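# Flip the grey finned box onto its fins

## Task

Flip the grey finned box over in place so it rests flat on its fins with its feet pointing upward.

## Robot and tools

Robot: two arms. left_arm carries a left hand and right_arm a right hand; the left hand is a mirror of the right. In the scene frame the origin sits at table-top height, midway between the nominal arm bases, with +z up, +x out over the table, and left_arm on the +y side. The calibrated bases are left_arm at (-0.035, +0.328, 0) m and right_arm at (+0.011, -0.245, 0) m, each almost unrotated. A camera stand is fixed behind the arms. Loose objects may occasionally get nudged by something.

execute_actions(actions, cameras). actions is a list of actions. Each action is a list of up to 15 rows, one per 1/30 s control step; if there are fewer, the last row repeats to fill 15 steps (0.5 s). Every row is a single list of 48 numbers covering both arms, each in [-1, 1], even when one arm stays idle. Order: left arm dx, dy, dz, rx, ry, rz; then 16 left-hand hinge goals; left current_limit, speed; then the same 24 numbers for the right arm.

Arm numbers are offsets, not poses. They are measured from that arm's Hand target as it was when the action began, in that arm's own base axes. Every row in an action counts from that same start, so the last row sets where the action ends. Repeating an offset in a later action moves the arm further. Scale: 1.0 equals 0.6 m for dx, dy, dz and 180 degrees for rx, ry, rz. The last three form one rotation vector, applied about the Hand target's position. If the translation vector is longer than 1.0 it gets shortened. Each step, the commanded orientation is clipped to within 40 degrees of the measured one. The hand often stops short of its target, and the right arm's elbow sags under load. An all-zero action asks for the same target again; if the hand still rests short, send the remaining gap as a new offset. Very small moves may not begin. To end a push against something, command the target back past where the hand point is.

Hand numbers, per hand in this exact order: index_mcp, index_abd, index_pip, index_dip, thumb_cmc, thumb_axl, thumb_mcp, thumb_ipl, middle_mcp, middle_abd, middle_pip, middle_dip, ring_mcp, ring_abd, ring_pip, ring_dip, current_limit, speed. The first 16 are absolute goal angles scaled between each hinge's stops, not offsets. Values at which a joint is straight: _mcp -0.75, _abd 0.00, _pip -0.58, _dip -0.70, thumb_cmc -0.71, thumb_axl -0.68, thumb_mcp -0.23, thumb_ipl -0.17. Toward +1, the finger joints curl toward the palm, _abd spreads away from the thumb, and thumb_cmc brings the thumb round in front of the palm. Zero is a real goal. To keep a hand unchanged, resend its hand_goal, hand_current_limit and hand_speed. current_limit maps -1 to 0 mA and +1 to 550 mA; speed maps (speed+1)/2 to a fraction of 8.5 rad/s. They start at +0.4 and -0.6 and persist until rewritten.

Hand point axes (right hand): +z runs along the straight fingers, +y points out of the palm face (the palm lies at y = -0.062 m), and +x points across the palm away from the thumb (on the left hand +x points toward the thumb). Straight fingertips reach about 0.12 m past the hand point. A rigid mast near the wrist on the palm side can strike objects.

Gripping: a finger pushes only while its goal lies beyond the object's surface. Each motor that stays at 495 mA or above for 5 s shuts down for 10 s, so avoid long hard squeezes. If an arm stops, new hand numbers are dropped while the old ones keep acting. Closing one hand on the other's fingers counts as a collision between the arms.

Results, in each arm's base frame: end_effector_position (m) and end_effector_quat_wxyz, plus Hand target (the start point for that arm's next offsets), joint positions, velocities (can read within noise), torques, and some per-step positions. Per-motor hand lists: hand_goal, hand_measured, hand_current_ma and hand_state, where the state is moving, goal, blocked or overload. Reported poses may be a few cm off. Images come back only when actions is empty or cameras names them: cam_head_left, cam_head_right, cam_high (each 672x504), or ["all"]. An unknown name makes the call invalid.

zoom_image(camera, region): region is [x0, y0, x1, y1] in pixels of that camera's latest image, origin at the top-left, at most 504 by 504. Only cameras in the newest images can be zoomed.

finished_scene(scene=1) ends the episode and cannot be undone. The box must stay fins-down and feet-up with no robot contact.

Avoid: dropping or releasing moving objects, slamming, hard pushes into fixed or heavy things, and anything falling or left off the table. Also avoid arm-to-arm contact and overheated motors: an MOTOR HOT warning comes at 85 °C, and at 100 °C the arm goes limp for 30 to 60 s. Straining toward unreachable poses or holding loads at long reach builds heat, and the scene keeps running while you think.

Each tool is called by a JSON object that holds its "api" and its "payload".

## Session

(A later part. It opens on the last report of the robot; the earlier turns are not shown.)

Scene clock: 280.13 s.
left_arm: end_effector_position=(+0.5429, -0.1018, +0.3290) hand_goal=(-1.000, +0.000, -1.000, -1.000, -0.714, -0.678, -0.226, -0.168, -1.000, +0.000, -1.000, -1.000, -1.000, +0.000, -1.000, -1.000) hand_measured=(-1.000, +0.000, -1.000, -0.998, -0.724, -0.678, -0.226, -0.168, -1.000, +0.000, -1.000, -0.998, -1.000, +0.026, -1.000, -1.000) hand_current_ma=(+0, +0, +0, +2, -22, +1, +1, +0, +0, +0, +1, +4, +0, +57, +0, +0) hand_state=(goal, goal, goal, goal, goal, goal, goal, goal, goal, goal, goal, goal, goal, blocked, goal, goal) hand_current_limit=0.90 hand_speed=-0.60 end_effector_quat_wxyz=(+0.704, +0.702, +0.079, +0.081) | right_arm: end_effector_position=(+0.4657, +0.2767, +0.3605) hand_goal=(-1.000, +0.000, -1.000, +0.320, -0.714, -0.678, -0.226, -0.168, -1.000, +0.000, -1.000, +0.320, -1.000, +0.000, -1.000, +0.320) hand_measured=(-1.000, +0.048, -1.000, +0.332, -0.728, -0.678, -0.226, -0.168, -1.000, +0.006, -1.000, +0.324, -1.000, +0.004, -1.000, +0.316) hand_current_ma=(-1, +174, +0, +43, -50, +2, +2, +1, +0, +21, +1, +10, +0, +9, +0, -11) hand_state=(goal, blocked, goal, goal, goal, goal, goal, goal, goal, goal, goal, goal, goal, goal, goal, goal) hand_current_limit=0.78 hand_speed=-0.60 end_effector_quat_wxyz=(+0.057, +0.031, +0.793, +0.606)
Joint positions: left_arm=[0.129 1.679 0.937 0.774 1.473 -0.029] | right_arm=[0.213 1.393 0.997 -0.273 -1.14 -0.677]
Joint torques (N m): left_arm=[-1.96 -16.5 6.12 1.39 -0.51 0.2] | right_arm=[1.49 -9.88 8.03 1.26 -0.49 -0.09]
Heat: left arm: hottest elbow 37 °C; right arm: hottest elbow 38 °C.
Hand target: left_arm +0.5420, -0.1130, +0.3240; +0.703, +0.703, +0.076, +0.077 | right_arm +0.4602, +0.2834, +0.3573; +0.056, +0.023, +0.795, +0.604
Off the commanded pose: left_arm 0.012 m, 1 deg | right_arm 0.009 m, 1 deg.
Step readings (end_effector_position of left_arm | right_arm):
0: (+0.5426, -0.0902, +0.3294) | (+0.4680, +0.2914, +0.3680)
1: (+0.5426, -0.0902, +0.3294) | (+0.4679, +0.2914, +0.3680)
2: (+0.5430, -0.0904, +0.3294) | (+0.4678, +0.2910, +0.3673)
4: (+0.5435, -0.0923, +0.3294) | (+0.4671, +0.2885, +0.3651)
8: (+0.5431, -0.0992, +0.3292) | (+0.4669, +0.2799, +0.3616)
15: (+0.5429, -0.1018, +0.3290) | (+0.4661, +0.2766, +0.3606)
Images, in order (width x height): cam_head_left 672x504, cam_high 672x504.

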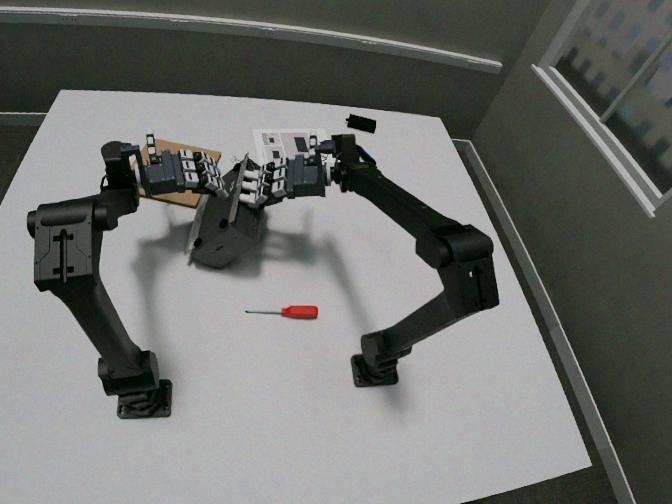

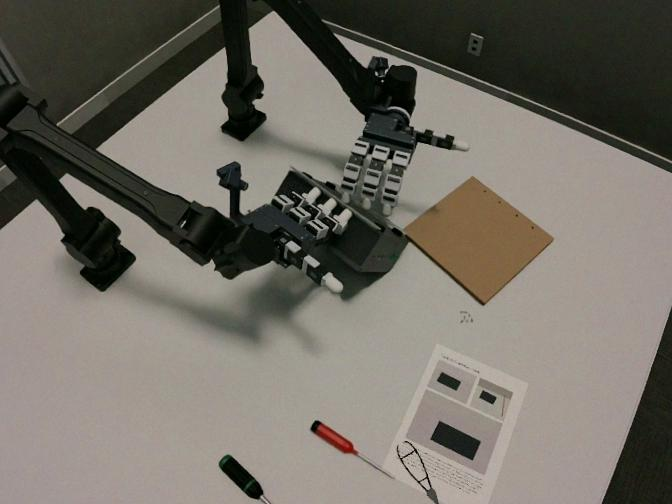

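{"api": "execute_actions", "payload": {"actions": []}}

Scene clock: 281.30 s.
left_arm: end_effector_position=(+0.5429, -0.1018, +0.3290) hand_goal=(-1.000, +0.000, -1.000, -1.000, -0.714, -0.678, -0.226, -0.168, -1.000, +0.000, -1.000, -1.000, -1.000, +0.000, -1.000, -1.000) hand_measured=(-1.000, +0.000, -1.000, -0.998, -0.724, -0.678, -0.226, -0.168, -1.000, +0.000, -1.000, -0.998, -1.000, +0.026, -1.000, -1.000) hand_current_ma=(+0, +0, +0, +2, -22, +1, +1, +0, +0, +0, +1, +4, +0, +57, +0, +0) hand_state=(goal, goal, goal, goal, goal, goal, goal, goal, goal, goal, goal, goal, goal, blocked, goal, goal) hand_current_limit=0.90 hand_speed=-0.60 end_effector_quat_wxyz=(+0.704, +0.702, +0.079, +0.081) | right_arm: end_effector_position=(+0.4656, +0.2767, +0.3605) hand_goal=(-1.000, +0.000, -1.000, +0.320, -0.714, -0.678, -0.226, -0.168, -1.000, +0.000, -1.000, +0.320, -1.000, +0.000, -1.000, +0.320) hand_measured=(-1.000, +0.048, -1.000, +0.332, -0.728, -0.678, -0.226, -0.168, -1.000, +0.006, -1.000, +0.324, -1.000, +0.004, -1.000, +0.316) hand_current_ma=(-1, +174, +0, +43, -50, +2, +2, +1, +0, +21, +1, +11, +0, +9, +0, -11) hand_state=(goal, blocked, goal, goal, goal, goal, goal, goal, goal, goal, goal, goal, goal, goal, goal, goal) hand_current_limit=0.78 hand_speed=-0.60 end_effector_quat_wxyz=(+0.057, +0.031, +0.793, +0.606)
Joint positions: left_arm=[0.129 1.679 0.937 0.774 1.473 -0.029] | right_arm=[0.213 1.393 0.997 -0.273 -1.14 -0.678]
Joint velocities: within noise
Joint torques (N m): left_arm=[-1.49 -16.09 6.15 1.28 -0.52 0.19] | right_arm=[1.2 -9.7 7.99 1.58 -0.44 -0.16]
Motor temperatures (°C): left_arm=[33 32 37 28 32 28] | right_arm=[30 35 38 31 30 26]
Heat: left arm: hottest elbow 37 °C; right arm: hottest elbow 38 °C.
Hand target: left_arm +0.5420, -0.1130, +0.3240; +0.703, +0.703, +0.076, +0.077 | right_arm +0.4602, +0.2834, +0.3573; +0.056, +0.023, +0.795, +0.604
Off the commanded pose: left_arm 0.012 m, 1 deg | right_arm 0.009 m, 1 deg.

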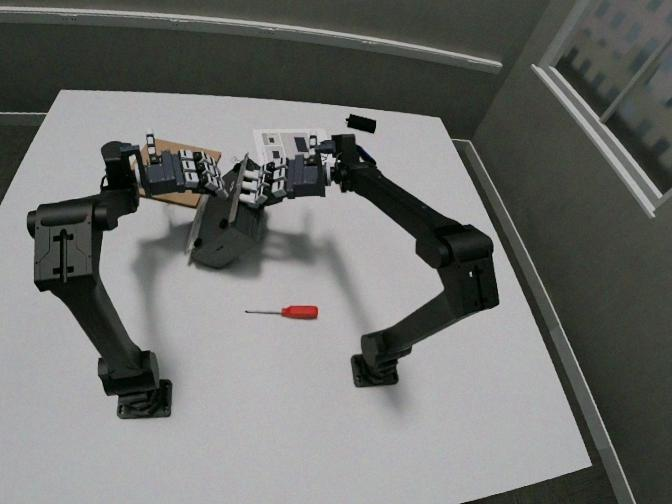

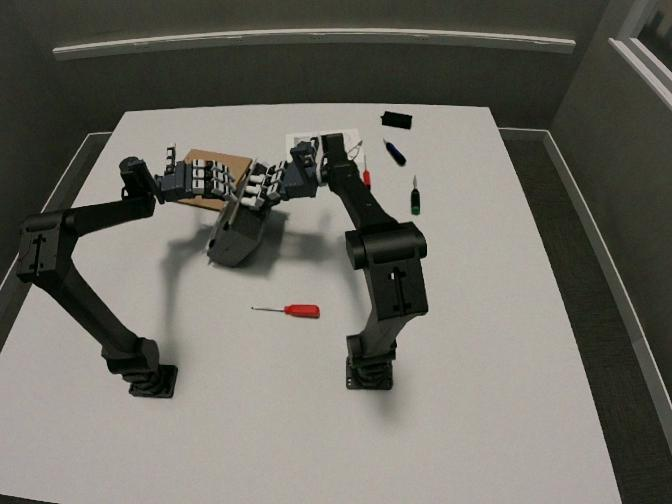

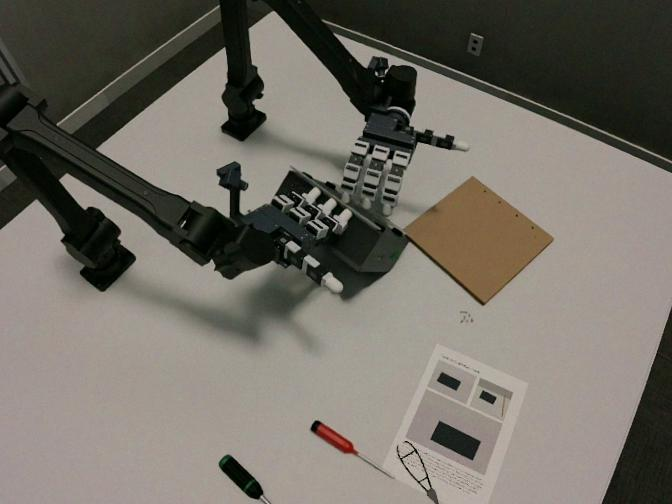

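{"api": "zoom_image", "payload": {"camera": "cam_high", "region": [210, 120, 460, 310]}}

{"api": "zoom_image", "payload": {"camera": "cam_head_left", "region": [140, 110, 340, 290]}}

Scaled by 2.016.

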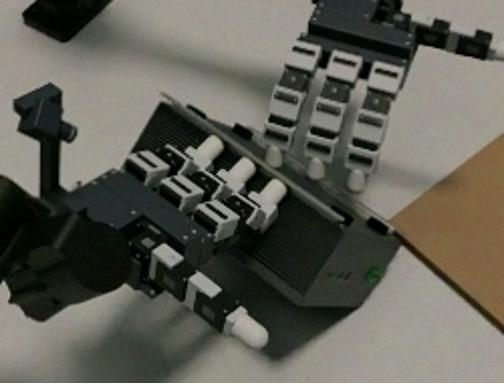

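Scaled by 2.520.

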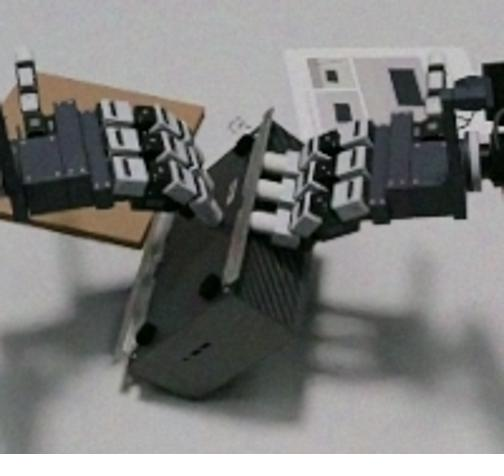

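{"api": "execute_actions", "payload": {"actions": [[[0,0,0,0,0,0,-1,0,-1,-1,-0.714,-0.678,-0.226,-0.168,-1,0,-1,-1,-1,0,-1,-1,0.9,-0.6,-0.0042,-0.0153,-0.0057,0,0,0,-1,0,-1,0.345,-0.714,-0.678,-0.226,-0.168,-1,0,-1,0.345,-1,0,-1,0.345,0.78,-0.6]]]}}

Scene clock: 283.13 s.
left_arm: end_effector_position=(+0.5427, -0.1080, +0.3292) hand_goal=(-1.000, +0.000, -1.000, -1.000, -0.714, -0.678, -0.226, -0.168, -1.000, +0.000, -1.000, -1.000, -1.000, +0.000, -1.000, -1.000) hand_measured=(-1.000, +0.000, -1.000, -0.998, -0.724, -0.678, -0.226, -0.168, -1.000, +0.000, -1.000, -0.998, -1.000, +0.002, -1.000, -1.000) hand_current_ma=(+0, +0, +0, +2, -22, +1, +1, +0, +0, +0, +1, +4, +0, +3, +0, +0) hand_state=(goal, goal, goal, goal, goal, goal, goal, goal, goal, goal, goal, goal, goal, goal, goal, goal) hand_current_limit=0.90 hand_speed=-0.60 end_effector_quat_wxyz=(+0.704, +0.702, +0.077, +0.081) | right_arm: end_effector_position=(+0.4638, +0.2699, +0.3573) hand_goal=(-1.000, +0.000, -1.000, +0.344, -0.714, -0.678, -0.226, -0.168, -1.000, +0.000, -1.000, +0.344, -1.000, +0.000, -1.000, +0.344) hand_measured=(-1.000, +0.048, -1.000, +0.354, -0.728, -0.678, -0.226, -0.168, -1.000, +0.004, -1.000, +0.344, -1.000, +0.004, -1.000, +0.340) hand_current_ma=(-1, +172, +0, +37, -50, +2, +2, +1, +0, +10, +1, +2, +0, +9, +0, -11) hand_state=(goal, blocked, goal, goal, goal, goal, goal, goal, goal, goal, goal, goal, goal, goal, goal, goal) hand_current_limit=0.78 hand_speed=-0.60 end_effector_quat_wxyz=(+0.060, +0.028, +0.793, +0.606)
Joint positions: left_arm=[0.117 1.679 0.937 0.774 1.464 -0.025] | right_arm=[0.197 1.391 0.991 -0.292 -1.152 -0.711]
Joint torques (N m): left_arm=[-1.08 -16.44 6.16 1.16 -0.13 0.16] | right_arm=[1.38 -11.22 7.56 1.16 -0.58 -0.06]
Heat: left arm: hottest elbow 37 °C; right arm: hottest elbow 38 °C.
Hand target: left_arm +0.5421, -0.1131, +0.3240; +0.703, +0.703, +0.076, +0.077 | right_arm +0.4576, +0.2743, +0.3542; +0.056, +0.023, +0.795, +0.604
Off the commanded pose: left_arm 0.007 m, 0 deg | right_arm 0.008 m, 1 deg.
Step readings (end_effector_position of left_arm | right_arm):
0: (+0.5429, -0.1018, +0.3290) | (+0.4656, +0.2767, +0.3605)
1: (+0.5429, -0.1018, +0.3290) | (+0.4656, +0.2767, +0.3605)
2: (+0.5429, -0.1018, +0.3290) | (+0.4656, +0.2765, +0.3603)
4: (+0.5434, -0.1024, +0.3291) | (+0.4651, +0.2754, +0.3592)
8: (+0.5432, -0.1063, +0.3291) | (+0.4647, +0.2716, +0.3578)
15: (+0.5427, -0.1080, +0.3292) | (+0.4640, +0.2699, +0.3574)

{"api": "execute_actions", "payload": {"actions": [[[0,0,0,0,0,0,-1,0,-1,-1,-0.714,-0.678,-0.226,-0.168,-1,0,-1,-1,-1,0,-1,-1,0.9,-0.6,-0.005,-0.024,-0.0048,0,0,0,-1,0,-1,0.379,-0.714,-0.678,-0.226,-0.168,-1,0,-1,0.379,-1,0,-1,0.379,0.78,-0.6]]], "cameras": ["all"]}}

Scene clock: 284.33 s.
left_arm: end_effector_position=(+0.5427, -0.1080, +0.3289) hand_goal=(-1.000, +0.000, -1.000, -1.000, -0.714, -0.678, -0.226, -0.168, -1.000, +0.000, -1.000, -1.000, -1.000, +0.000, -1.000, -1.000) hand_measured=(-1.000, +0.000, -1.000, -0.998, -0.724, -0.678, -0.226, -0.168, -1.000, +0.000, -1.000, -0.998, -1.000, +0.002, -1.000, -1.000) hand_current_ma=(+0, +0, +0, +2, -22, +1, +1, +0, +0, +0, +1, +4, +0, +3, +0, +0) hand_state=(goal, goal, goal, goal, goal, goal, goal, goal, goal, goal, goal, goal, goal, goal, goal, goal) hand_current_limit=0.90 hand_speed=-0.60 end_effector_quat_wxyz=(+0.703, +0.702, +0.076, +0.081) | right_arm: end_effector_position=(+0.4615, +0.2534, +0.3499) hand_goal=(-1.000, +0.000, -1.000, +0.378, -0.714, -0.678, -0.226, -0.168, -1.000, +0.000, -1.000, +0.378, -1.000, +0.000, -1.000, +0.378) hand_measured=(-1.000, +0.034, -1.000, +0.392, -0.728, -0.678, -0.226, -0.168, -1.000, +0.004, -1.000, +0.380, -1.000, +0.002, -1.000, +0.376) hand_current_ma=(-1, +122, +0, +55, -50, +2, +2, +1, +0, +14, +0, +4, +0, +8, +0, -9) hand_state=(goal, blocked, goal, goal, goal, goal, goal, goal, goal, goal, goal, goal, goal, goal, goal, goal) hand_current_limit=0.78 hand_speed=-0.60 end_effector_quat_wxyz=(+0.057, +0.034, +0.794, +0.604)
Joint positions: left_arm=[0.117 1.679 0.937 0.771 1.464 -0.021] | right_arm=[0.161 1.385 0.975 -0.341 -1.174 -0.762]
Joint torques (N m): left_arm=[-0.91 -16.73 6.22 1.28 -0.09 0.17] | right_arm=[0.5 -10.87 7.88 1.29 -0.74 -0.11]
Heat: left arm: hottest elbow 37 °C; right arm: hottest elbow 38 °C.
Hand target: left_arm +0.5420, -0.1131, +0.3240; +0.703, +0.703, +0.076, +0.077 | right_arm +0.4546, +0.2600, +0.3513; +0.056, +0.023, +0.795, +0.604
Off the commanded pose: left_arm 0.007 m, 1 deg | right_arm 0.010 m, 1 deg.
Step readings (end_effector_position of left_arm | right_arm):
0: (+0.5427, -0.1080, +0.3292) | (+0.4637, +0.2699, +0.3573)
1: (+0.5427, -0.1080, +0.3292) | (+0.4637, +0.2699, +0.3573)
2: (+0.5427, -0.1080, +0.3292) | (+0.4637, +0.2694, +0.3568)
4: (+0.5426, -0.1080, +0.3292) | (+0.4629, +0.2669, +0.3549)
8: (+0.5426, -0.1080, +0.3292) | (+0.4630, +0.2571, +0.3517)
15: (+0.5427, -0.1080, +0.3290) | (+0.4620, +0.2533, +0.3500)

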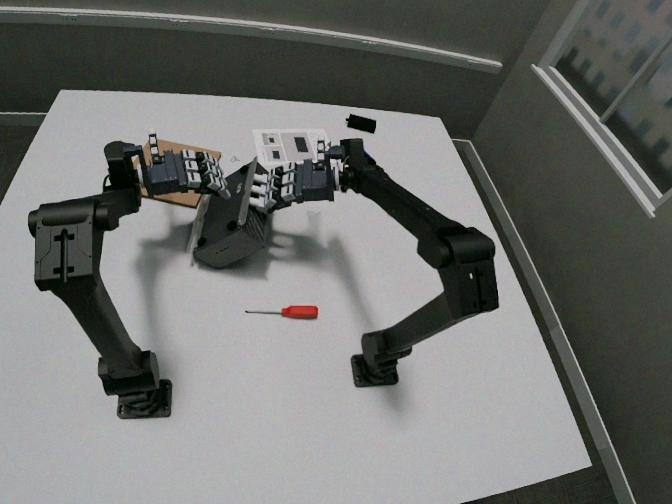

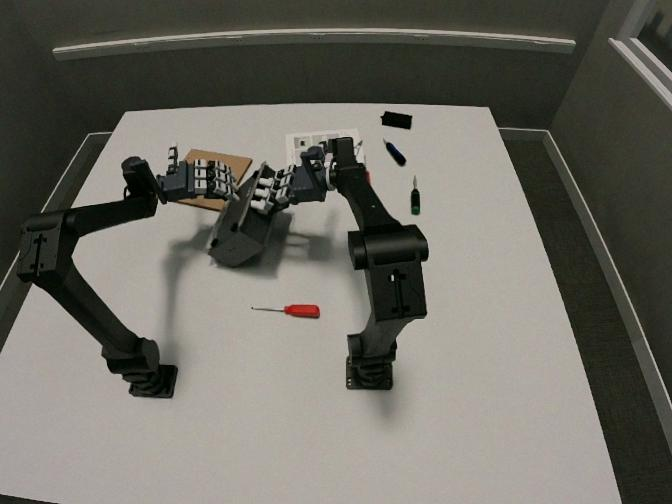

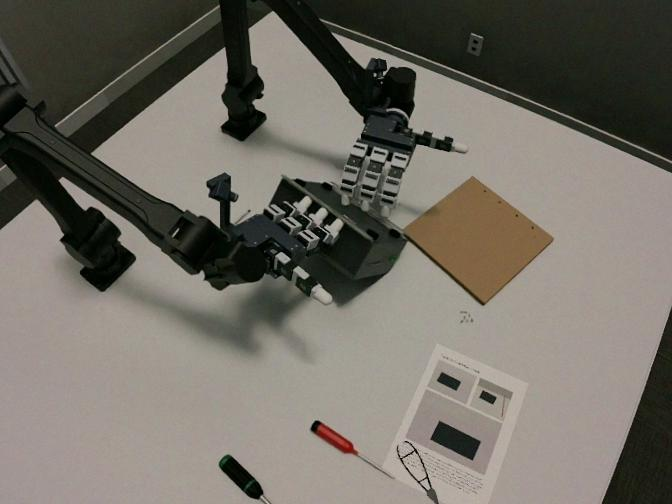

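{"api": "zoom_image", "payload": {"camera": "cam_high", "region": [210, 120, 460, 310]}}

{"api": "zoom_image", "payload": {"camera": "cam_head_left", "region": [140, 110, 340, 290]}}

Scaled by 2.016.

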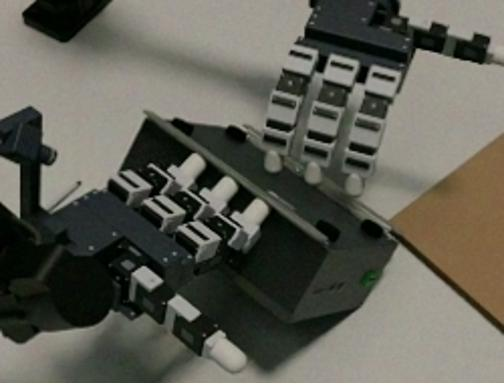

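Scaled by 2.520.

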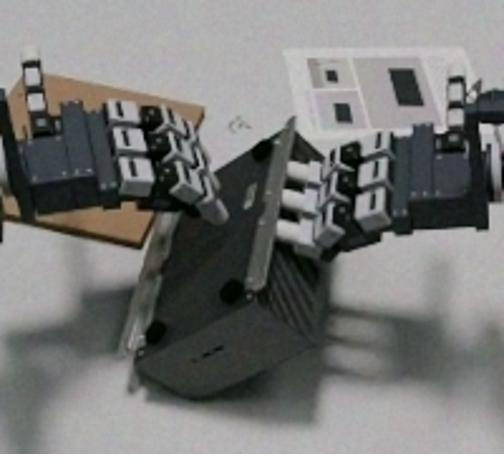

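{"api": "zoom_image", "payload": {"camera": "cam_high", "region": [310, 190, 420, 290]}}

{"api": "zoom_image", "payload": {"camera": "cam_head_right", "region": [180, 140, 320, 280]}}

Scaled by 4.582.

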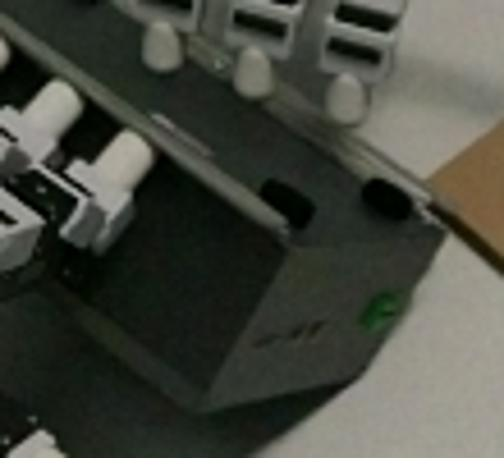

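Scaled by 3.600.

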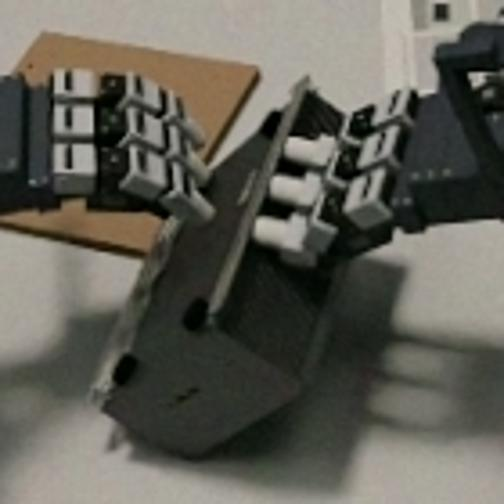

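{"api": "execute_actions", "payload": {"actions": [[[0,0.03,0,0,0,0,-1,0,-1,-1,-0.714,-0.678,-0.226,-0.168,-1,0,-1,-1,-1,0,-1,-1,0.9,-0.6,-0.0067,-0.0317,-0.0167,0,0,0,-1,0,-1,0.455,-0.714,-0.678,-0.226,-0.168,-1,0,-1,0.455,-1,0,-1,0.455,0.78,-0.6]]], "cameras": ["cam_high"]}}

{"api": "zoom_image", "payload": {"camera": "cam_high", "region": [310, 190, 420, 290]}}

Scene clock: 291.80 s.
left_arm: end_effector_position=(+0.5396, -0.0990, +0.3288) hand_goal=(-1.000, +0.000, -1.000, -1.000, -0.714, -0.678, -0.226, -0.168, -1.000, +0.000, -1.000, -1.000, -1.000, +0.000, -1.000, -1.000) hand_measured=(-1.000, +0.000, -1.000, -0.998, -0.724, -0.678, -0.226, -0.168, -1.000, +0.000, -1.000, -0.998, -1.000, +0.002, -1.000, -1.000) hand_current_ma=(+0, +0, +0, +2, -22, +1, +1, +0, +0, +0, +1, +4, +0, +3, +0, +0) hand_state=(goal, goal, goal, goal, goal, goal, goal, goal, goal, goal, goal, goal, goal, goal, goal, goal) hand_current_limit=0.90 hand_speed=-0.60 end_effector_quat_wxyz=(+0.704, +0.703, +0.072, +0.078) | right_arm: end_effector_position=(+0.4578, +0.2310, +0.3349) hand_goal=(-1.000, +0.000, -1.000, +0.454, -0.714, -0.678, -0.226, -0.168, -1.000, +0.000, -1.000, +0.454, -1.000, +0.000, -1.000, +0.454) hand_measured=(-1.000, +0.018, -1.000, +0.458, -0.728, -0.678, -0.226, -0.168, -1.000, +0.004, -1.000, +0.460, -1.000, +0.008, -1.000, +0.460) hand_current_ma=(-1, +60, +0, +15, -50, +2, +2, +1, +0, +10, +0, +21, -2, +24, +0, +21) hand_state=(goal, goal, goal, goal, goal, goal, goal, goal, goal, goal, goal, goal, goal, goal, goal, goal) hand_current_limit=0.78 hand_speed=-0.60 end_effector_quat_wxyz=(+0.059, +0.038, +0.796, +0.601)
Joint positions: left_arm=[0.137 1.679 0.937 0.771 1.495 -0.021] | right_arm=[0.11 1.385 0.95 -0.403 -1.197 -0.853]
Joint torques (N m): left_arm=[0.91 -16.26 6.65 1.33 0.12 0.12] | right_arm=[1.85 -10.58 8.38 1.14 -1.09 0]
Heat: left arm: hottest elbow 37 °C; right arm: hottest elbow 39 °C.
Hand target: left_arm +0.5420, -0.0951, +0.3240; +0.703, +0.703, +0.076, +0.077 | right_arm +0.4506, +0.2409, +0.3412; +0.056, +0.023, +0.795, +0.604
Off the commanded pose: left_arm 0.007 m, 0 deg | right_arm 0.014 m, 2 deg.
Step readings (end_effector_position of left_arm | right_arm):
0: (+0.5427, -0.1080, +0.3289) | (+0.4615, +0.2534, +0.3499)
1: (+0.5427, -0.1080, +0.3289) | (+0.4616, +0.2532, +0.3498)
2: (+0.5421, -0.1082, +0.3289) | (+0.4614, +0.2527, +0.3493)
4: (+0.5403, -0.1075, +0.3289) | (+0.4605, +0.2492, +0.3457)
8: (+0.5391, -0.1041, +0.3288) | (+0.4596, +0.2367, +0.3390)
15: (+0.5395, -0.1002, +0.3288) | (+0.4581, +0.2317, +0.3354)
Images, in order (width x height): cam_high 672x504.

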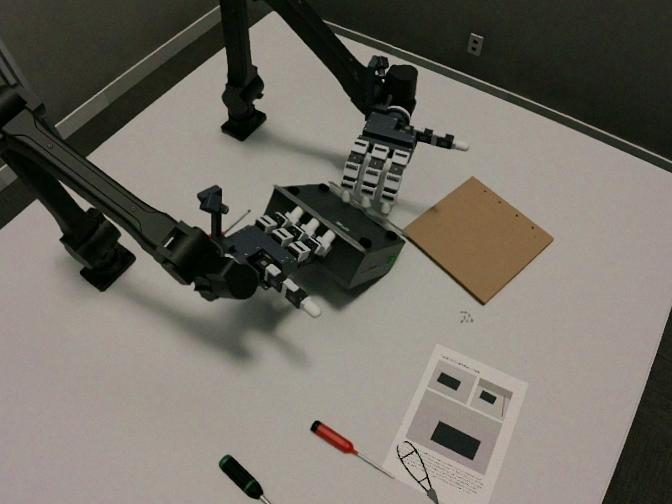

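Scaled by 4.582.

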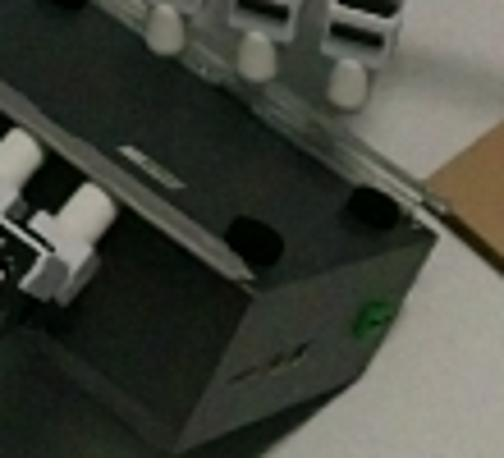

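{"api": "execute_actions", "payload": {"actions": [[[0,0,0,0,0,0,-1,0,-1,-1,-0.714,-0.678,-0.226,-0.168,-1,0,-1,-1,-1,0,-1,-1,0.9,-0.6,-0.007,-0.043,-0.035,0,0,0,-1,0,-1,0.55,-0.714,-0.678,-0.226,-0.168,-1,0,-1,0.55,-1,0,-1,0.55,0.78,-0.6]]], "cameras": ["cam_high"]}}

{"api": "zoom_image", "payload": {"camera": "cam_high", "region": [290, 190, 420, 310]}}

Scene clock: 293.73 s.
left_arm: end_effector_position=(+0.5396, -0.0990, +0.3288) hand_goal=(-1.000, +0.000, -1.000, -1.000, -0.714, -0.678, -0.226, -0.168, -1.000, +0.000, -1.000, -1.000, -1.000, +0.000, -1.000, -1.000) hand_measured=(-1.000, +0.000, -1.000, -0.998, -0.724, -0.678, -0.226, -0.168, -1.000, +0.000, -1.000, -0.998, -1.000, +0.002, -1.000, -1.000) hand_current_ma=(+0, +0, +0, +2, -22, +1, +1, +0, +0, +0, +1, +4, +0, +3, +0, +0) hand_state=(goal, goal, goal, goal, goal, goal, goal, goal, goal, goal, goal, goal, goal, goal, goal, goal) hand_current_limit=0.90 hand_speed=-0.60 end_effector_quat_wxyz=(+0.704, +0.703, +0.072, +0.078) | right_arm: end_effector_position=(+0.4550, +0.2053, +0.2789) hand_goal=(-1.000, +0.000, -1.000, +0.550, -0.714, -0.678, -0.226, -0.168, -1.000, +0.000, -1.000, +0.550, -1.000, +0.000, -1.000, +0.550) hand_measured=(-1.000, +0.002, -1.000, +0.552, -0.728, -0.678, -0.226, -0.168, -1.000, -0.008, -1.000, +0.540, -1.002, +0.010, -1.000, +0.504) hand_current_ma=(-1, +5, +0, +7, -50, +2, +2, +1, -3, -22, -1, -38, -4, +31, -1, -193) hand_state=(goal, goal, goal, goal, goal, goal, goal, goal, goal, goal, goal, goal, goal, goal, goal, blocked) hand_current_limit=0.78 hand_speed=-0.60 end_effector_quat_wxyz=(+0.049, +0.059, +0.812, +0.578)
Joint positions: left_arm=[0.137 1.679 0.937 0.771 1.495 -0.021] | right_arm=[0.049 1.437 0.897 -0.496 -1.181 -1.013]
Joint torques (N m): left_arm=[0.32 -15.97 6.67 1.25 0.13 0.1] | right_arm=[1.73 -13.27 9.68 1.5 -3.44 0.14]
Heat: left arm: hottest elbow 37 °C; right arm: hottest elbow 39 °C.
Hand target: left_arm +0.5420, -0.0951, +0.3240; +0.703, +0.703, +0.076, +0.077 | right_arm +0.4464, +0.2151, +0.3203; +0.056, +0.023, +0.795, +0.604
Off the commanded pose: left_arm 0.007 m, 0 deg | right_arm 0.043 m, 5 deg.
Step readings (end_effector_position of left_arm | right_arm):
0: (+0.5396, -0.0990, +0.3288) | (+0.4578, +0.2310, +0.3349)
1: (+0.5396, -0.0990, +0.3288) | (+0.4577, +0.2308, +0.3349)
2: (+0.5396, -0.0990, +0.3288) | (+0.4576, +0.2300, +0.3345)
4: (+0.5396, -0.0990, +0.3288) | (+0.4561, +0.2260, +0.3291)
8: (+0.5396, -0.0990, +0.3288) | (+0.4547, +0.2093, +0.3173)
15: (+0.5396, -0.0990, +0.3288) | (+0.4548, +0.2048, +0.2955)
Images, in order (width x height): cam_high 672x504.

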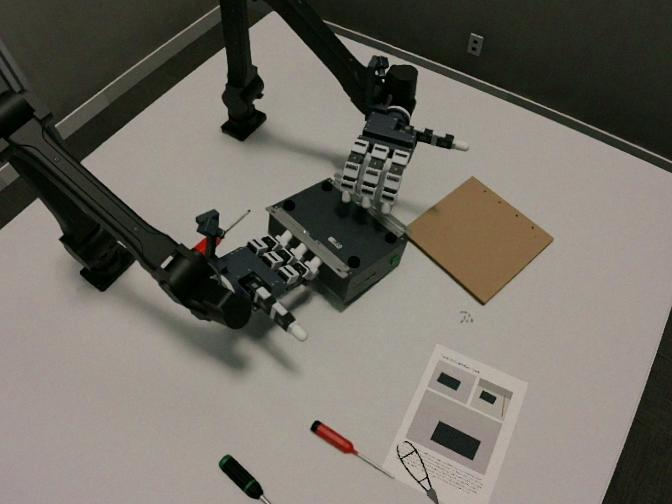

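Scaled by 3.877.

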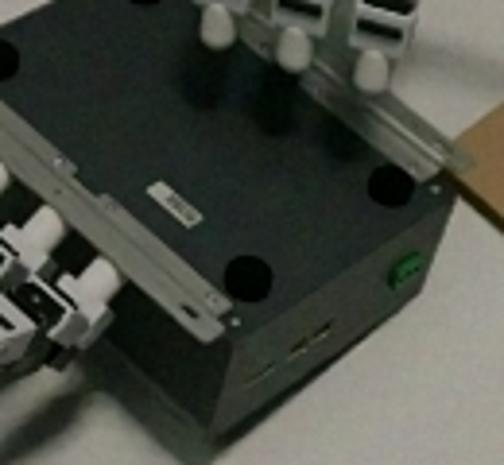

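{"api": "zoom_image", "payload": {"camera": "cam_high", "region": [335, 220, 425, 310]}}

{"api": "zoom_image", "payload": {"camera": "cam_high", "region": [250, 160, 430, 320]}}

Scaled by 5.600.

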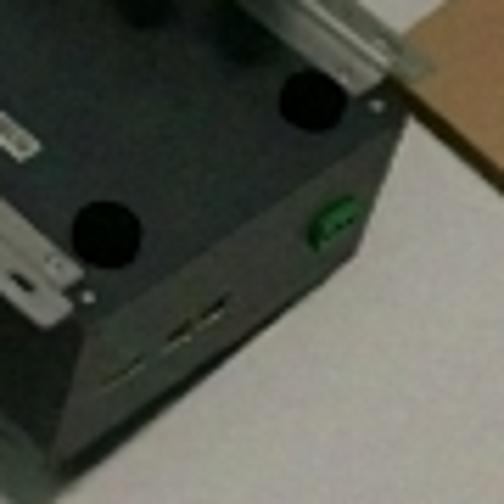

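Scaled by 2.800.

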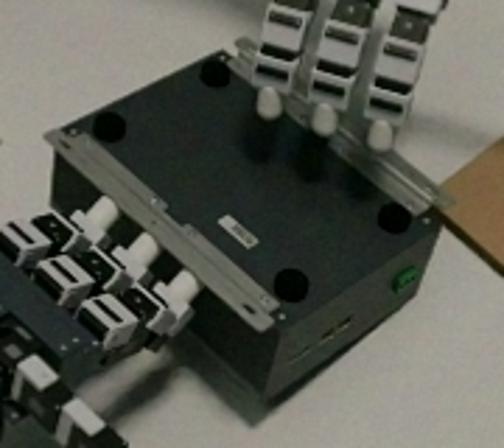

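{"api": "execute_actions", "payload": {"actions": [[[0,0,0,0,0,0,-1,0,-1,-1,-0.714,-0.678,-0.226,-0.168,-1,0,-1,-1,-1,0,-1,-1,0.9,-0.6,-0.0025,-0.028,-0.037,0,0,0,-1,0,-1,0.65,-0.714,-0.678,-0.226,-0.168,-1,0,-1,0.65,-1,0,-1,0.65,0.78,-0.6]]], "cameras": ["cam_high"]}}

{"api": "zoom_image", "payload": {"camera": "cam_high", "region": [250, 160, 430, 320]}}

Scene clock: 297.30 s.
left_arm: end_effector_position=(+0.5396, -0.0990, +0.3288) hand_goal=(-1.000, +0.000, -1.000, -1.000, -0.714, -0.678, -0.226, -0.168, -1.000, +0.000, -1.000, -1.000, -1.000, +0.000, -1.000, -1.000) hand_measured=(-1.000, +0.000, -1.000, -0.998, -0.724, -0.678, -0.226, -0.168, -1.000, +0.000, -1.000, -0.998, -1.000, +0.002, -1.000, -1.000) hand_current_ma=(+0, +0, +0, +2, -22, +1, +1, +0, +0, +0, +1, +4, +0, +3, +0, +0) hand_state=(goal, goal, goal, goal, goal, goal, goal, goal, goal, goal, goal, goal, goal, goal, goal, goal) hand_current_limit=0.90 hand_speed=-0.60 end_effector_quat_wxyz=(+0.704, +0.703, +0.072, +0.078) | right_arm: end_effector_position=(+0.4504, +0.1935, +0.2519) hand_goal=(-1.000, +0.000, -1.000, +0.650, -0.714, -0.678, -0.226, -0.168, -1.000, +0.000, -1.000, +0.650, -1.000, +0.000, -1.000, +0.650) hand_measured=(-1.000, -0.004, -1.000, +0.646, -0.728, -0.678, -0.226, -0.168, -1.000, -0.020, -1.000, +0.610, -1.000, -0.004, -1.000, +0.564) hand_current_ma=(-1, -13, +0, -11, -50, +2, +2, +1, -3, -70, -1, -168, -3, -10, -2, -386) hand_state=(goal, goal, goal, goal, goal, goal, goal, goal, goal, blocked, goal, blocked, goal, goal, goal, blocked) hand_current_limit=0.78 hand_speed=-0.60 end_effector_quat_wxyz=(+0.044, +0.058, +0.816, +0.573)
Joint positions: left_arm=[0.137 1.679 0.937 0.771 1.495 -0.021] | right_arm=[0.018 1.477 0.878 -0.543 -1.188 -1.119]
Joint torques (N m): left_arm=[0.97 -15.97 6.61 1.42 0.12 0.11] | right_arm=[1.26 -13.63 9.37 0.91 -4.17 0.06]
Motor temperatures (°C): left_arm=[32 32 37 28 32 28] | right_arm=[30 34 40 31 36 26]
Heat: left arm: hottest elbow 37 °C; right arm: hottest elbow 40 °C.
Hand target: left_arm +0.5420, -0.0951, +0.3240; +0.703, +0.703, +0.076, +0.077 | right_arm +0.4449, +0.1983, +0.2981; +0.056, +0.023, +0.795, +0.604
Off the commanded pose: left_arm 0.007 m, 0 deg | right_arm 0.047 m, 6 deg.
Step readings (end_effector_position of left_arm | right_arm):
0: (+0.5396, -0.0990, +0.3288) | (+0.4550, +0.2053, +0.2789)
1: (+0.5396, -0.0990, +0.3288) | (+0.4549, +0.2054, +0.2789)
2: (+0.5396, -0.0990, +0.3288) | (+0.4544, +0.2054, +0.2782)
4: (+0.5396, -0.0990, +0.3288) | (+0.4539, +0.2052, +0.2739)
8: (+0.5396, -0.0990, +0.3288) | (+0.4537, +0.1975, +0.2618)
15: (+0.5396, -0.0990, +0.3288) | (+0.4513, +0.1933, +0.2529)
Images, in order (width x height): cam_high 672x504.

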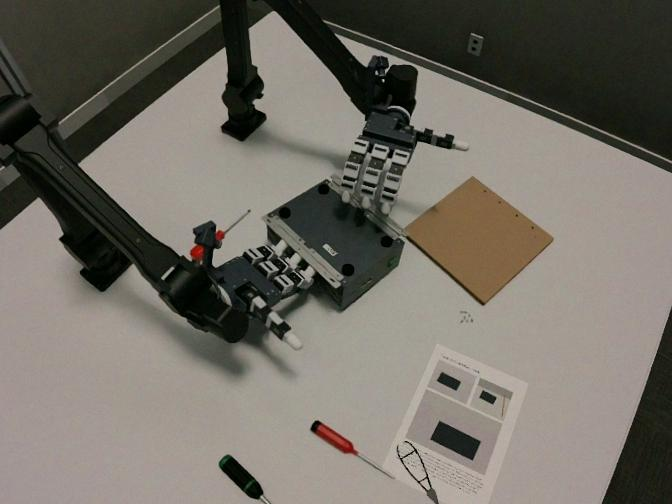

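Scaled by 2.800.

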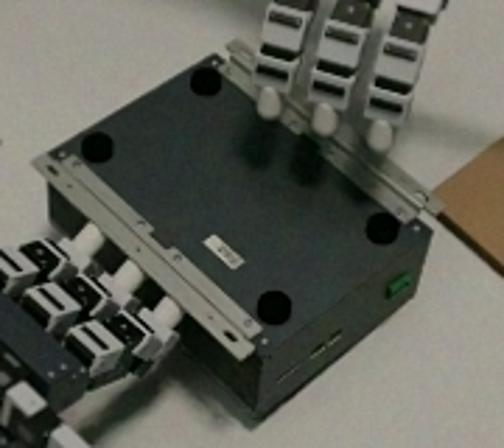

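{"api": "execute_actions", "payload": {"actions": [[[0,0,0,0,0,0,-1,0,-1,-1,-0.714,-0.678,-0.226,-0.168,-1,0,-1,-1,-1,0,-1,-1,0.9,-0.6,-0.0025,-0.02,-0.042,0,0,0,-1,0,-1,0.75,-0.714,-0.678,-0.226,-0.168,-1,0,-1,0.72,-1,0,-1,0.66,0.78,-0.6]]], "cameras": ["cam_high"]}}

{"api": "zoom_image", "payload": {"camera": "cam_high", "region": [250, 160, 430, 320]}}

Scene clock: 298.97 s.
left_arm: end_effector_position=(+0.5396, -0.0990, +0.3288) hand_goal=(-1.000, +0.000, -1.000, -1.000, -0.714, -0.678, -0.226, -0.168, -1.000, +0.000, -1.000, -1.000, -1.000, +0.000, -1.000, -1.000) hand_measured=(-1.000, +0.000, -1.000, -0.998, -0.724, -0.678, -0.226, -0.168, -1.000, +0.000, -1.000, -0.998, -1.000, +0.002, -1.000, -1.000) hand_current_ma=(+0, +0, +0, +2, -22, +1, +1, +0, +0, +0, +1, +4, +0, +3, +0, +0) hand_state=(goal, goal, goal, goal, goal, goal, goal, goal, goal, goal, goal, goal, goal, goal, goal, goal) hand_current_limit=0.90 hand_speed=-0.60 end_effector_quat_wxyz=(+0.704, +0.703, +0.072, +0.078) | right_arm: end_effector_position=(+0.4474, +0.1836, +0.2253) hand_goal=(-1.000, +0.000, -1.000, +0.750, -0.714, -0.678, -0.226, -0.168, -1.000, +0.000, -1.000, +0.720, -1.000, +0.000, -1.000, +0.660) hand_measured=(-1.000, -0.004, -1.000, +0.734, -0.728, -0.678, -0.226, -0.168, -1.000, -0.022, -1.000, +0.668, -1.000, -0.004, -1.000, +0.598) hand_current_ma=(-1, -13, +0, -63, -50, +2, +2, +1, -3, -72, -1, -225, -3, -15, -1, -268) hand_state=(goal, goal, goal, goal, goal, goal, goal, goal, goal, blocked, goal, blocked, goal, goal, goal, blocked) hand_current_limit=0.78 hand_speed=-0.60 end_effector_quat_wxyz=(+0.037, +0.060, +0.817, +0.572)
Joint positions: left_arm=[0.137 1.679 0.937 0.771 1.495 -0.021] | right_arm=[-0.008 1.528 0.859 -0.56 -1.198 -1.198]
Joint torques (N m): left_arm=[0.85 -16.09 6.58 1.35 0.12 0.1] | right_arm=[1.08 -13.86 8.88 0.73 -4.28 -0.02]
Heat: left arm: hottest elbow 37 °C; right arm: hottest elbow 40 °C.
Hand target: left_arm +0.5420, -0.0951, +0.3240; +0.703, +0.703, +0.076, +0.077 | right_arm +0.4434, +0.1864, +0.2729; +0.056, +0.023, +0.795, +0.604
Off the commanded pose: left_arm 0.007 m, 0 deg | right_arm 0.048 m, 6 deg.
Step readings (end_effector_position of left_arm | right_arm):
0: (+0.5396, -0.0990, +0.3288) | (+0.4504, +0.1935, +0.2519)
1: (+0.5396, -0.0990, +0.3288) | (+0.4504, +0.1935, +0.2518)
2: (+0.5396, -0.0990, +0.3288) | (+0.4505, +0.1932, +0.2511)
4: (+0.5396, -0.0990, +0.3288) | (+0.4502, +0.1929, +0.2474)
8: (+0.5396, -0.0990, +0.3288) | (+0.4497, +0.1867, +0.2348)
15: (+0.5396, -0.0990, +0.3288) | (+0.4480, +0.1835, +0.2257)
Images, in order (width x height): cam_high 672x504.

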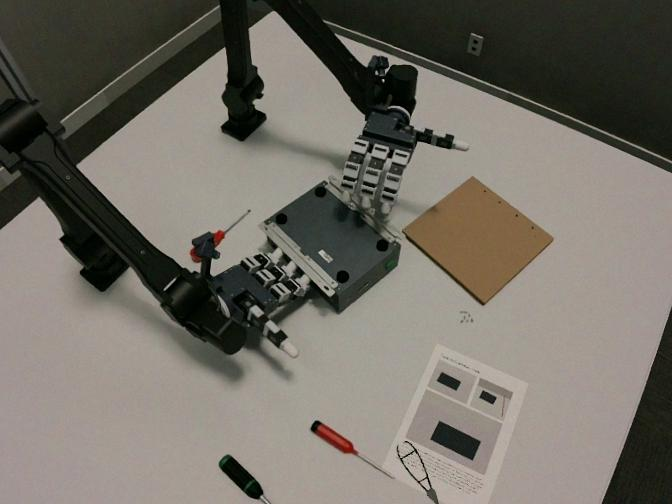

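Scaled by 2.800.

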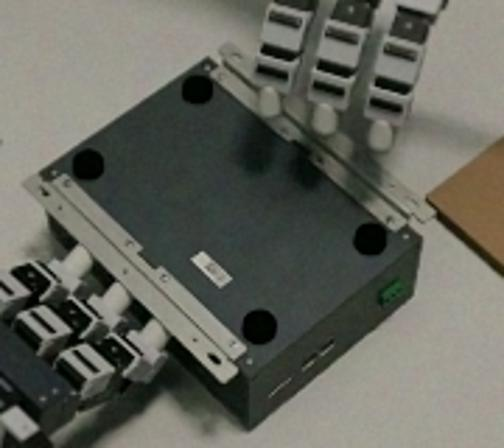

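{"api": "zoom_image", "payload": {"camera": "cam_high", "region": [300, 240, 410, 330]}}

{"api": "execute_actions", "payload": {"actions": [], "cameras": ["cam_head_left", "cam_head_right"]}}

{"api": "zoom_image", "payload": {"camera": "cam_head_left", "region": [170, 120, 350, 300]}}

Scaled by 4.582.

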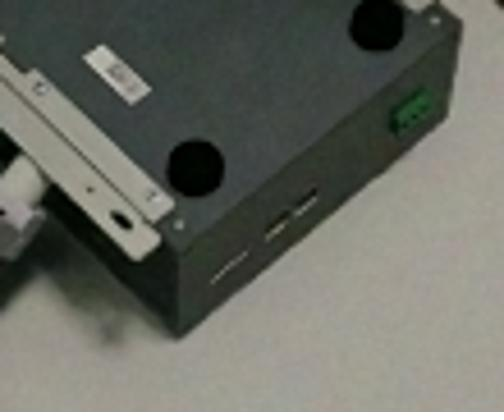

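Scene clock: 299.63 s.
left_arm: end_effector_position=(+0.5396, -0.0990, +0.3288) hand_goal=(-1.000, +0.000, -1.000, -1.000, -0.714, -0.678, -0.226, -0.168, -1.000, +0.000, -1.000, -1.000, -1.000, +0.000, -1.000, -1.000) hand_measured=(-1.000, +0.000, -1.000, -0.998, -0.724, -0.678, -0.226, -0.168, -1.000, +0.000, -1.000, -0.998, -1.000, +0.002, -1.000, -1.000) hand_current_ma=(+0, +0, +0, +2, -22, +1, +1, +0, +0, +0, +1, +4, +0, +3, +0, +0) hand_state=(goal, goal, goal, goal, goal, goal, goal, goal, goal, goal, goal, goal, goal, goal, goal, goal) hand_current_limit=0.90 hand_speed=-0.60 end_effector_quat_wxyz=(+0.704, +0.703, +0.072, +0.078) | right_arm: end_effector_position=(+0.4474, +0.1836, +0.2253) hand_goal=(-1.000, +0.000, -1.000, +0.750, -0.714, -0.678, -0.226, -0.168, -1.000, +0.000, -1.000, +0.720, -1.000, +0.000, -1.000, +0.660) hand_measured=(-1.000, -0.004, -1.000, +0.734, -0.728, -0.678, -0.226, -0.168, -1.000, -0.022, -1.000, +0.668, -1.000, -0.006, -1.000, +0.598) hand_current_ma=(-1, -13, +0, -63, -50, +2, +2, +1, -3, -73, -1, -225, -3, -15, -1, -268) hand_state=(goal, goal, goal, goal, goal, goal, goal, goal, goal, blocked, goal, blocked, goal, goal, goal, blocked) hand_current_limit=0.78 hand_speed=-0.60 end_effector_quat_wxyz=(+0.037, +0.060, +0.817, +0.572)
Joint positions: left_arm=[0.137 1.679 0.937 0.771 1.495 -0.021] | right_arm=[-0.008 1.528 0.859 -0.56 -1.198 -1.198]
Joint velocities: within noise
Joint torques (N m): left_arm=[0.56 -16.32 6.67 1.4 0.11 0.09] | right_arm=[1.14 -13.57 8.83 0.5 -4.26 -0.05]
Motor temperatures (°C): left_arm=[32 32 37 28 32 28] | right_arm=[30 34 40 31 40 26]
Heat: left arm: hottest elbow 37 °C; right arm: hottest elbow 40 °C.
Hand target: left_arm +0.5420, -0.0951, +0.3240; +0.703, +0.703, +0.076, +0.077 | right_arm +0.4434, +0.1864, +0.2729; +0.056, +0.023, +0.795, +0.604
Off the commanded pose: left_arm 0.007 m, 0 deg | right_arm 0.048 m, 6 deg.
Images, in order (width x height): cam_head_left 672x504, cam_head_right 672x504.

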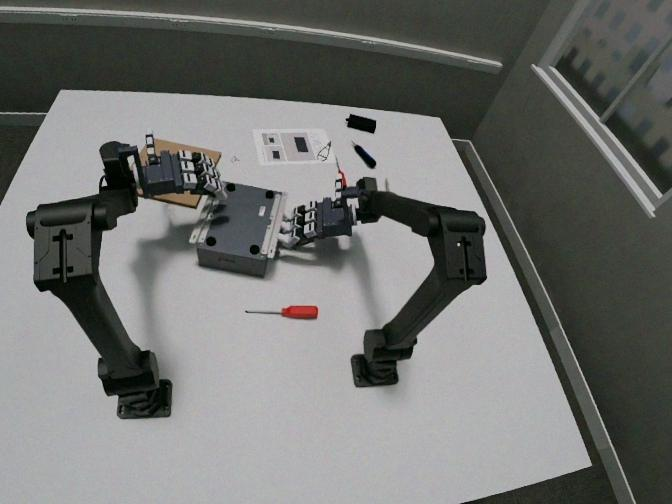

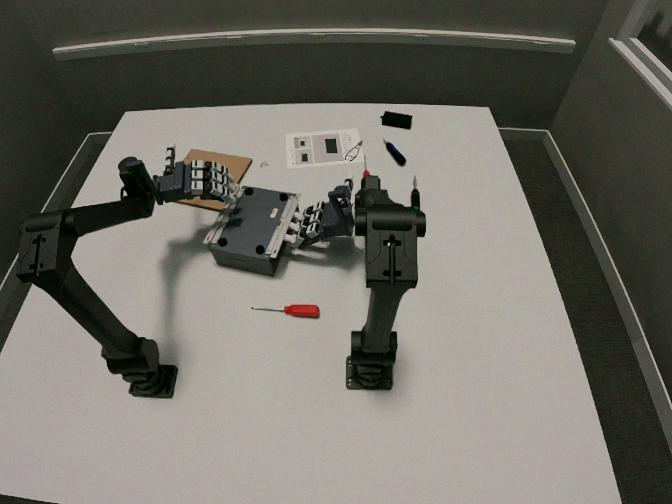

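Scaled by 2.800.

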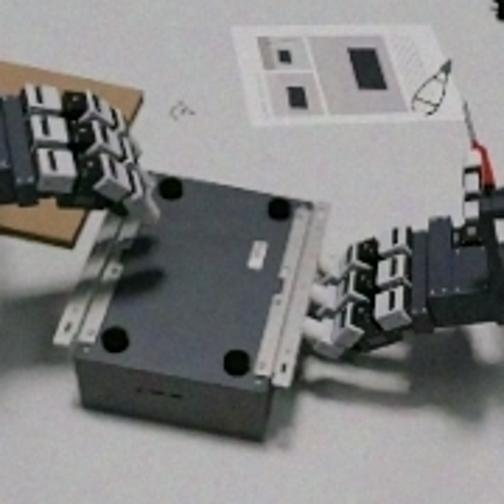

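{"api": "execute_actions", "payload": {"actions": [[[0,0,0,0,0,0,-1,0,-1,-1,-0.714,-0.678,-0.226,-0.168,-1,0,-1,-1,-1,0,-1,-1,0.9,-0.6,0,-0.01,-0.025,0,0,0,-1,0,-1,0.77,-0.714,-0.678,-0.226,-0.168,-1,0,-1,0.72,-1,0,-1,0.66,0.78,-0.6]]], "cameras": ["cam_head_left"]}}

{"api": "zoom_image", "payload": {"camera": "cam_head_left", "region": [180, 170, 320, 300]}}

Scene clock: 300.60 s.
left_arm: end_effector_position=(+0.5396, -0.0990, +0.3288) hand_goal=(-1.000, +0.000, -1.000, -1.000, -0.714, -0.678, -0.226, -0.168, -1.000, +0.000, -1.000, -1.000, -1.000, +0.000, -1.000, -1.000) hand_measured=(-1.000, +0.000, -1.000, -0.998, -0.724, -0.678, -0.226, -0.168, -1.000, +0.000, -1.000, -0.998, -1.000, +0.002, -1.000, -1.000) hand_current_ma=(+0, +0, +0, +2, -22, +1, +1, +0, +0, +0, +1, +4, +0, +3, +0, +0) hand_state=(goal, goal, goal, goal, goal, goal, goal, goal, goal, goal, goal, goal, goal, goal, goal, goal) hand_current_limit=0.90 hand_speed=-0.60 end_effector_quat_wxyz=(+0.704, +0.703, +0.072, +0.078) | right_arm: end_effector_position=(+0.4470, +0.1806, +0.2195) hand_goal=(-1.000, +0.000, -1.000, +0.770, -0.714, -0.678, -0.226, -0.168, -1.000, +0.000, -1.000, +0.720, -1.000, +0.000, -1.000, +0.660) hand_measured=(-1.000, -0.004, -1.000, +0.748, -0.728, -0.678, -0.226, -0.168, -1.000, -0.022, -1.000, +0.676, -1.000, -0.006, -1.000, +0.600) hand_current_ma=(-2, -15, +0, -86, -50, +2, +2, +1, -3, -74, -1, -187, -2, -16, -1, -256) hand_state=(goal, goal, goal, blocked, goal, goal, goal, goal, goal, blocked, goal, blocked, goal, goal, goal, blocked) hand_current_limit=0.78 hand_speed=-0.60 end_effector_quat_wxyz=(+0.036, +0.057, +0.814, +0.577)
Joint positions: left_arm=[0.137 1.679 0.937 0.771 1.495 -0.021] | right_arm=[-0.015 1.548 0.858 -0.562 -1.215 -1.225]
Joint torques (N m): left_arm=[0.56 -15.85 6.52 1.36 0.12 0.09] | right_arm=[0.5 -12.51 7.97 0.58 -3.81 -0.22]
Heat: left arm: hottest elbow 37 °C; right arm: hottest wrist yaw 41 °C.
Hand target: left_arm +0.5420, -0.0951, +0.3240; +0.703, +0.703, +0.076, +0.077 | right_arm +0.4434, +0.1803, +0.2578; +0.056, +0.023, +0.795, +0.604
Off the commanded pose: left_arm 0.007 m, 0 deg | right_arm 0.039 m, 6 deg.
Step readings (end_effector_position of left_arm | right_arm):
0: (+0.5396, -0.0990, +0.3288) | (+0.4474, +0.1836, +0.2253)
1: (+0.5396, -0.0990, +0.3288) | (+0.4474, +0.1836, +0.2253)
2: (+0.5396, -0.0990, +0.3288) | (+0.4474, +0.1834, +0.2249)
4: (+0.5396, -0.0990, +0.3288) | (+0.4476, +0.1828, +0.2235)
8: (+0.5396, -0.0990, +0.3288) | (+0.4475, +0.1808, +0.2197)
15: (+0.5396, -0.0990, +0.3288) | (+0.4471, +0.1806, +0.2195)
Images, in order (width x height): cam_head_left 672x504.

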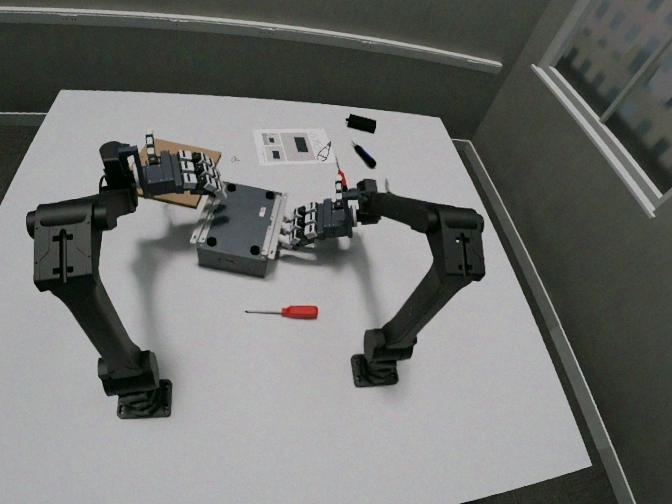

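Scaled by 3.600.

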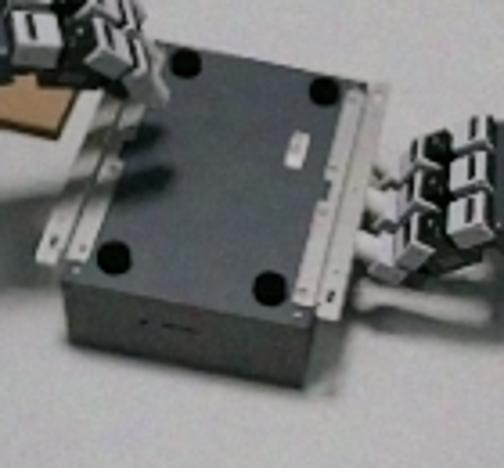

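{"api": "execute_actions", "payload": {"actions": [[[0,0,0,0,0,0,-1,0,-1,-1,-0.714,-0.678,-0.226,-0.168,-1,0,-1,-1,-1,0,-1,-1,0.9,-0.6,0,-0.008,-0.035,0,0,0,-1,0,-1,0.77,-0.714,-0.678,-0.226,-0.168,-1,0,-1,0.72,-1,0,-1,0.66,0.78,-0.6]]]}}

Scene clock: 301.63 s.
left_arm: end_effector_position=(+0.5396, -0.0990, +0.3288) hand_goal=(-1.000, +0.000, -1.000, -1.000, -0.714, -0.678, -0.226, -0.168, -1.000, +0.000, -1.000, -1.000, -1.000, +0.000, -1.000, -1.000) hand_measured=(-1.000, +0.000, -1.000, -0.998, -0.724, -0.678, -0.226, -0.168, -1.000, +0.000, -1.000, -0.998, -1.000, +0.002, -1.000, -1.000) hand_current_ma=(+0, +0, +0, +2, -22, +1, +1, +0, +0, +0, +1, +4, +0, +3, +0, +0) hand_state=(goal, goal, goal, goal, goal, goal, goal, goal, goal, goal, goal, goal, goal, goal, goal, goal) hand_current_limit=0.90 hand_speed=-0.60 end_effector_quat_wxyz=(+0.704, +0.703, +0.072, +0.078) | right_arm: end_effector_position=(+0.4454, +0.1778, +0.2157) hand_goal=(-1.000, +0.000, -1.000, +0.770, -0.714, -0.678, -0.226, -0.168, -1.000, +0.000, -1.000, +0.720, -1.000, +0.000, -1.000, +0.660) hand_measured=(-1.000, -0.010, -1.000, +0.752, -0.728, -0.678, -0.226, -0.168, -1.000, -0.020, -1.000, +0.686, -1.000, -0.006, -1.000, +0.630) hand_current_ma=(-2, -30, +0, -72, -50, +2, +2, +1, -1, -64, -1, -138, -1, -16, -1, -124) hand_state=(goal, goal, goal, goal, goal, goal, goal, goal, goal, goal, goal, blocked, goal, goal, goal, blocked) hand_current_limit=0.78 hand_speed=-0.60 end_effector_quat_wxyz=(+0.037, +0.047, +0.807, +0.587)
Joint positions: left_arm=[0.137 1.679 0.937 0.771 1.495 -0.021] | right_arm=[-0.023 1.571 0.858 -0.563 -1.243 -1.265]
Joint torques (N m): left_arm=[0.73 -16.15 6.68 1.5 0.09 0.11] | right_arm=[0.5 -12.4 7.08 1.07 -2.9 -0.23]
Heat: left arm: hottest elbow 37 °C; right arm: hottest wrist yaw 42 °C.
Hand target: left_arm +0.5420, -0.0951, +0.3240; +0.703, +0.703, +0.076, +0.077 | right_arm +0.4433, +0.1756, +0.2367; +0.056, +0.023, +0.795, +0.604
Off the commanded pose: left_arm 0.007 m, 0 deg | right_arm 0.021 m, 4 deg.
Step readings (end_effector_position of left_arm | right_arm):
0: (+0.5396, -0.0990, +0.3288) | (+0.4469, +0.1806, +0.2195)
1: (+0.5396, -0.0990, +0.3288) | (+0.4469, +0.1806, +0.2194)
2: (+0.5396, -0.0990, +0.3288) | (+0.4469, +0.1805, +0.2189)
4: (+0.5396, -0.0990, +0.3288) | (+0.4468, +0.1795, +0.2178)
8: (+0.5396, -0.0990, +0.3288) | (+0.4463, +0.1779, +0.2159)
15: (+0.5396, -0.0990, +0.3288) | (+0.4455, +0.1777, +0.2159)


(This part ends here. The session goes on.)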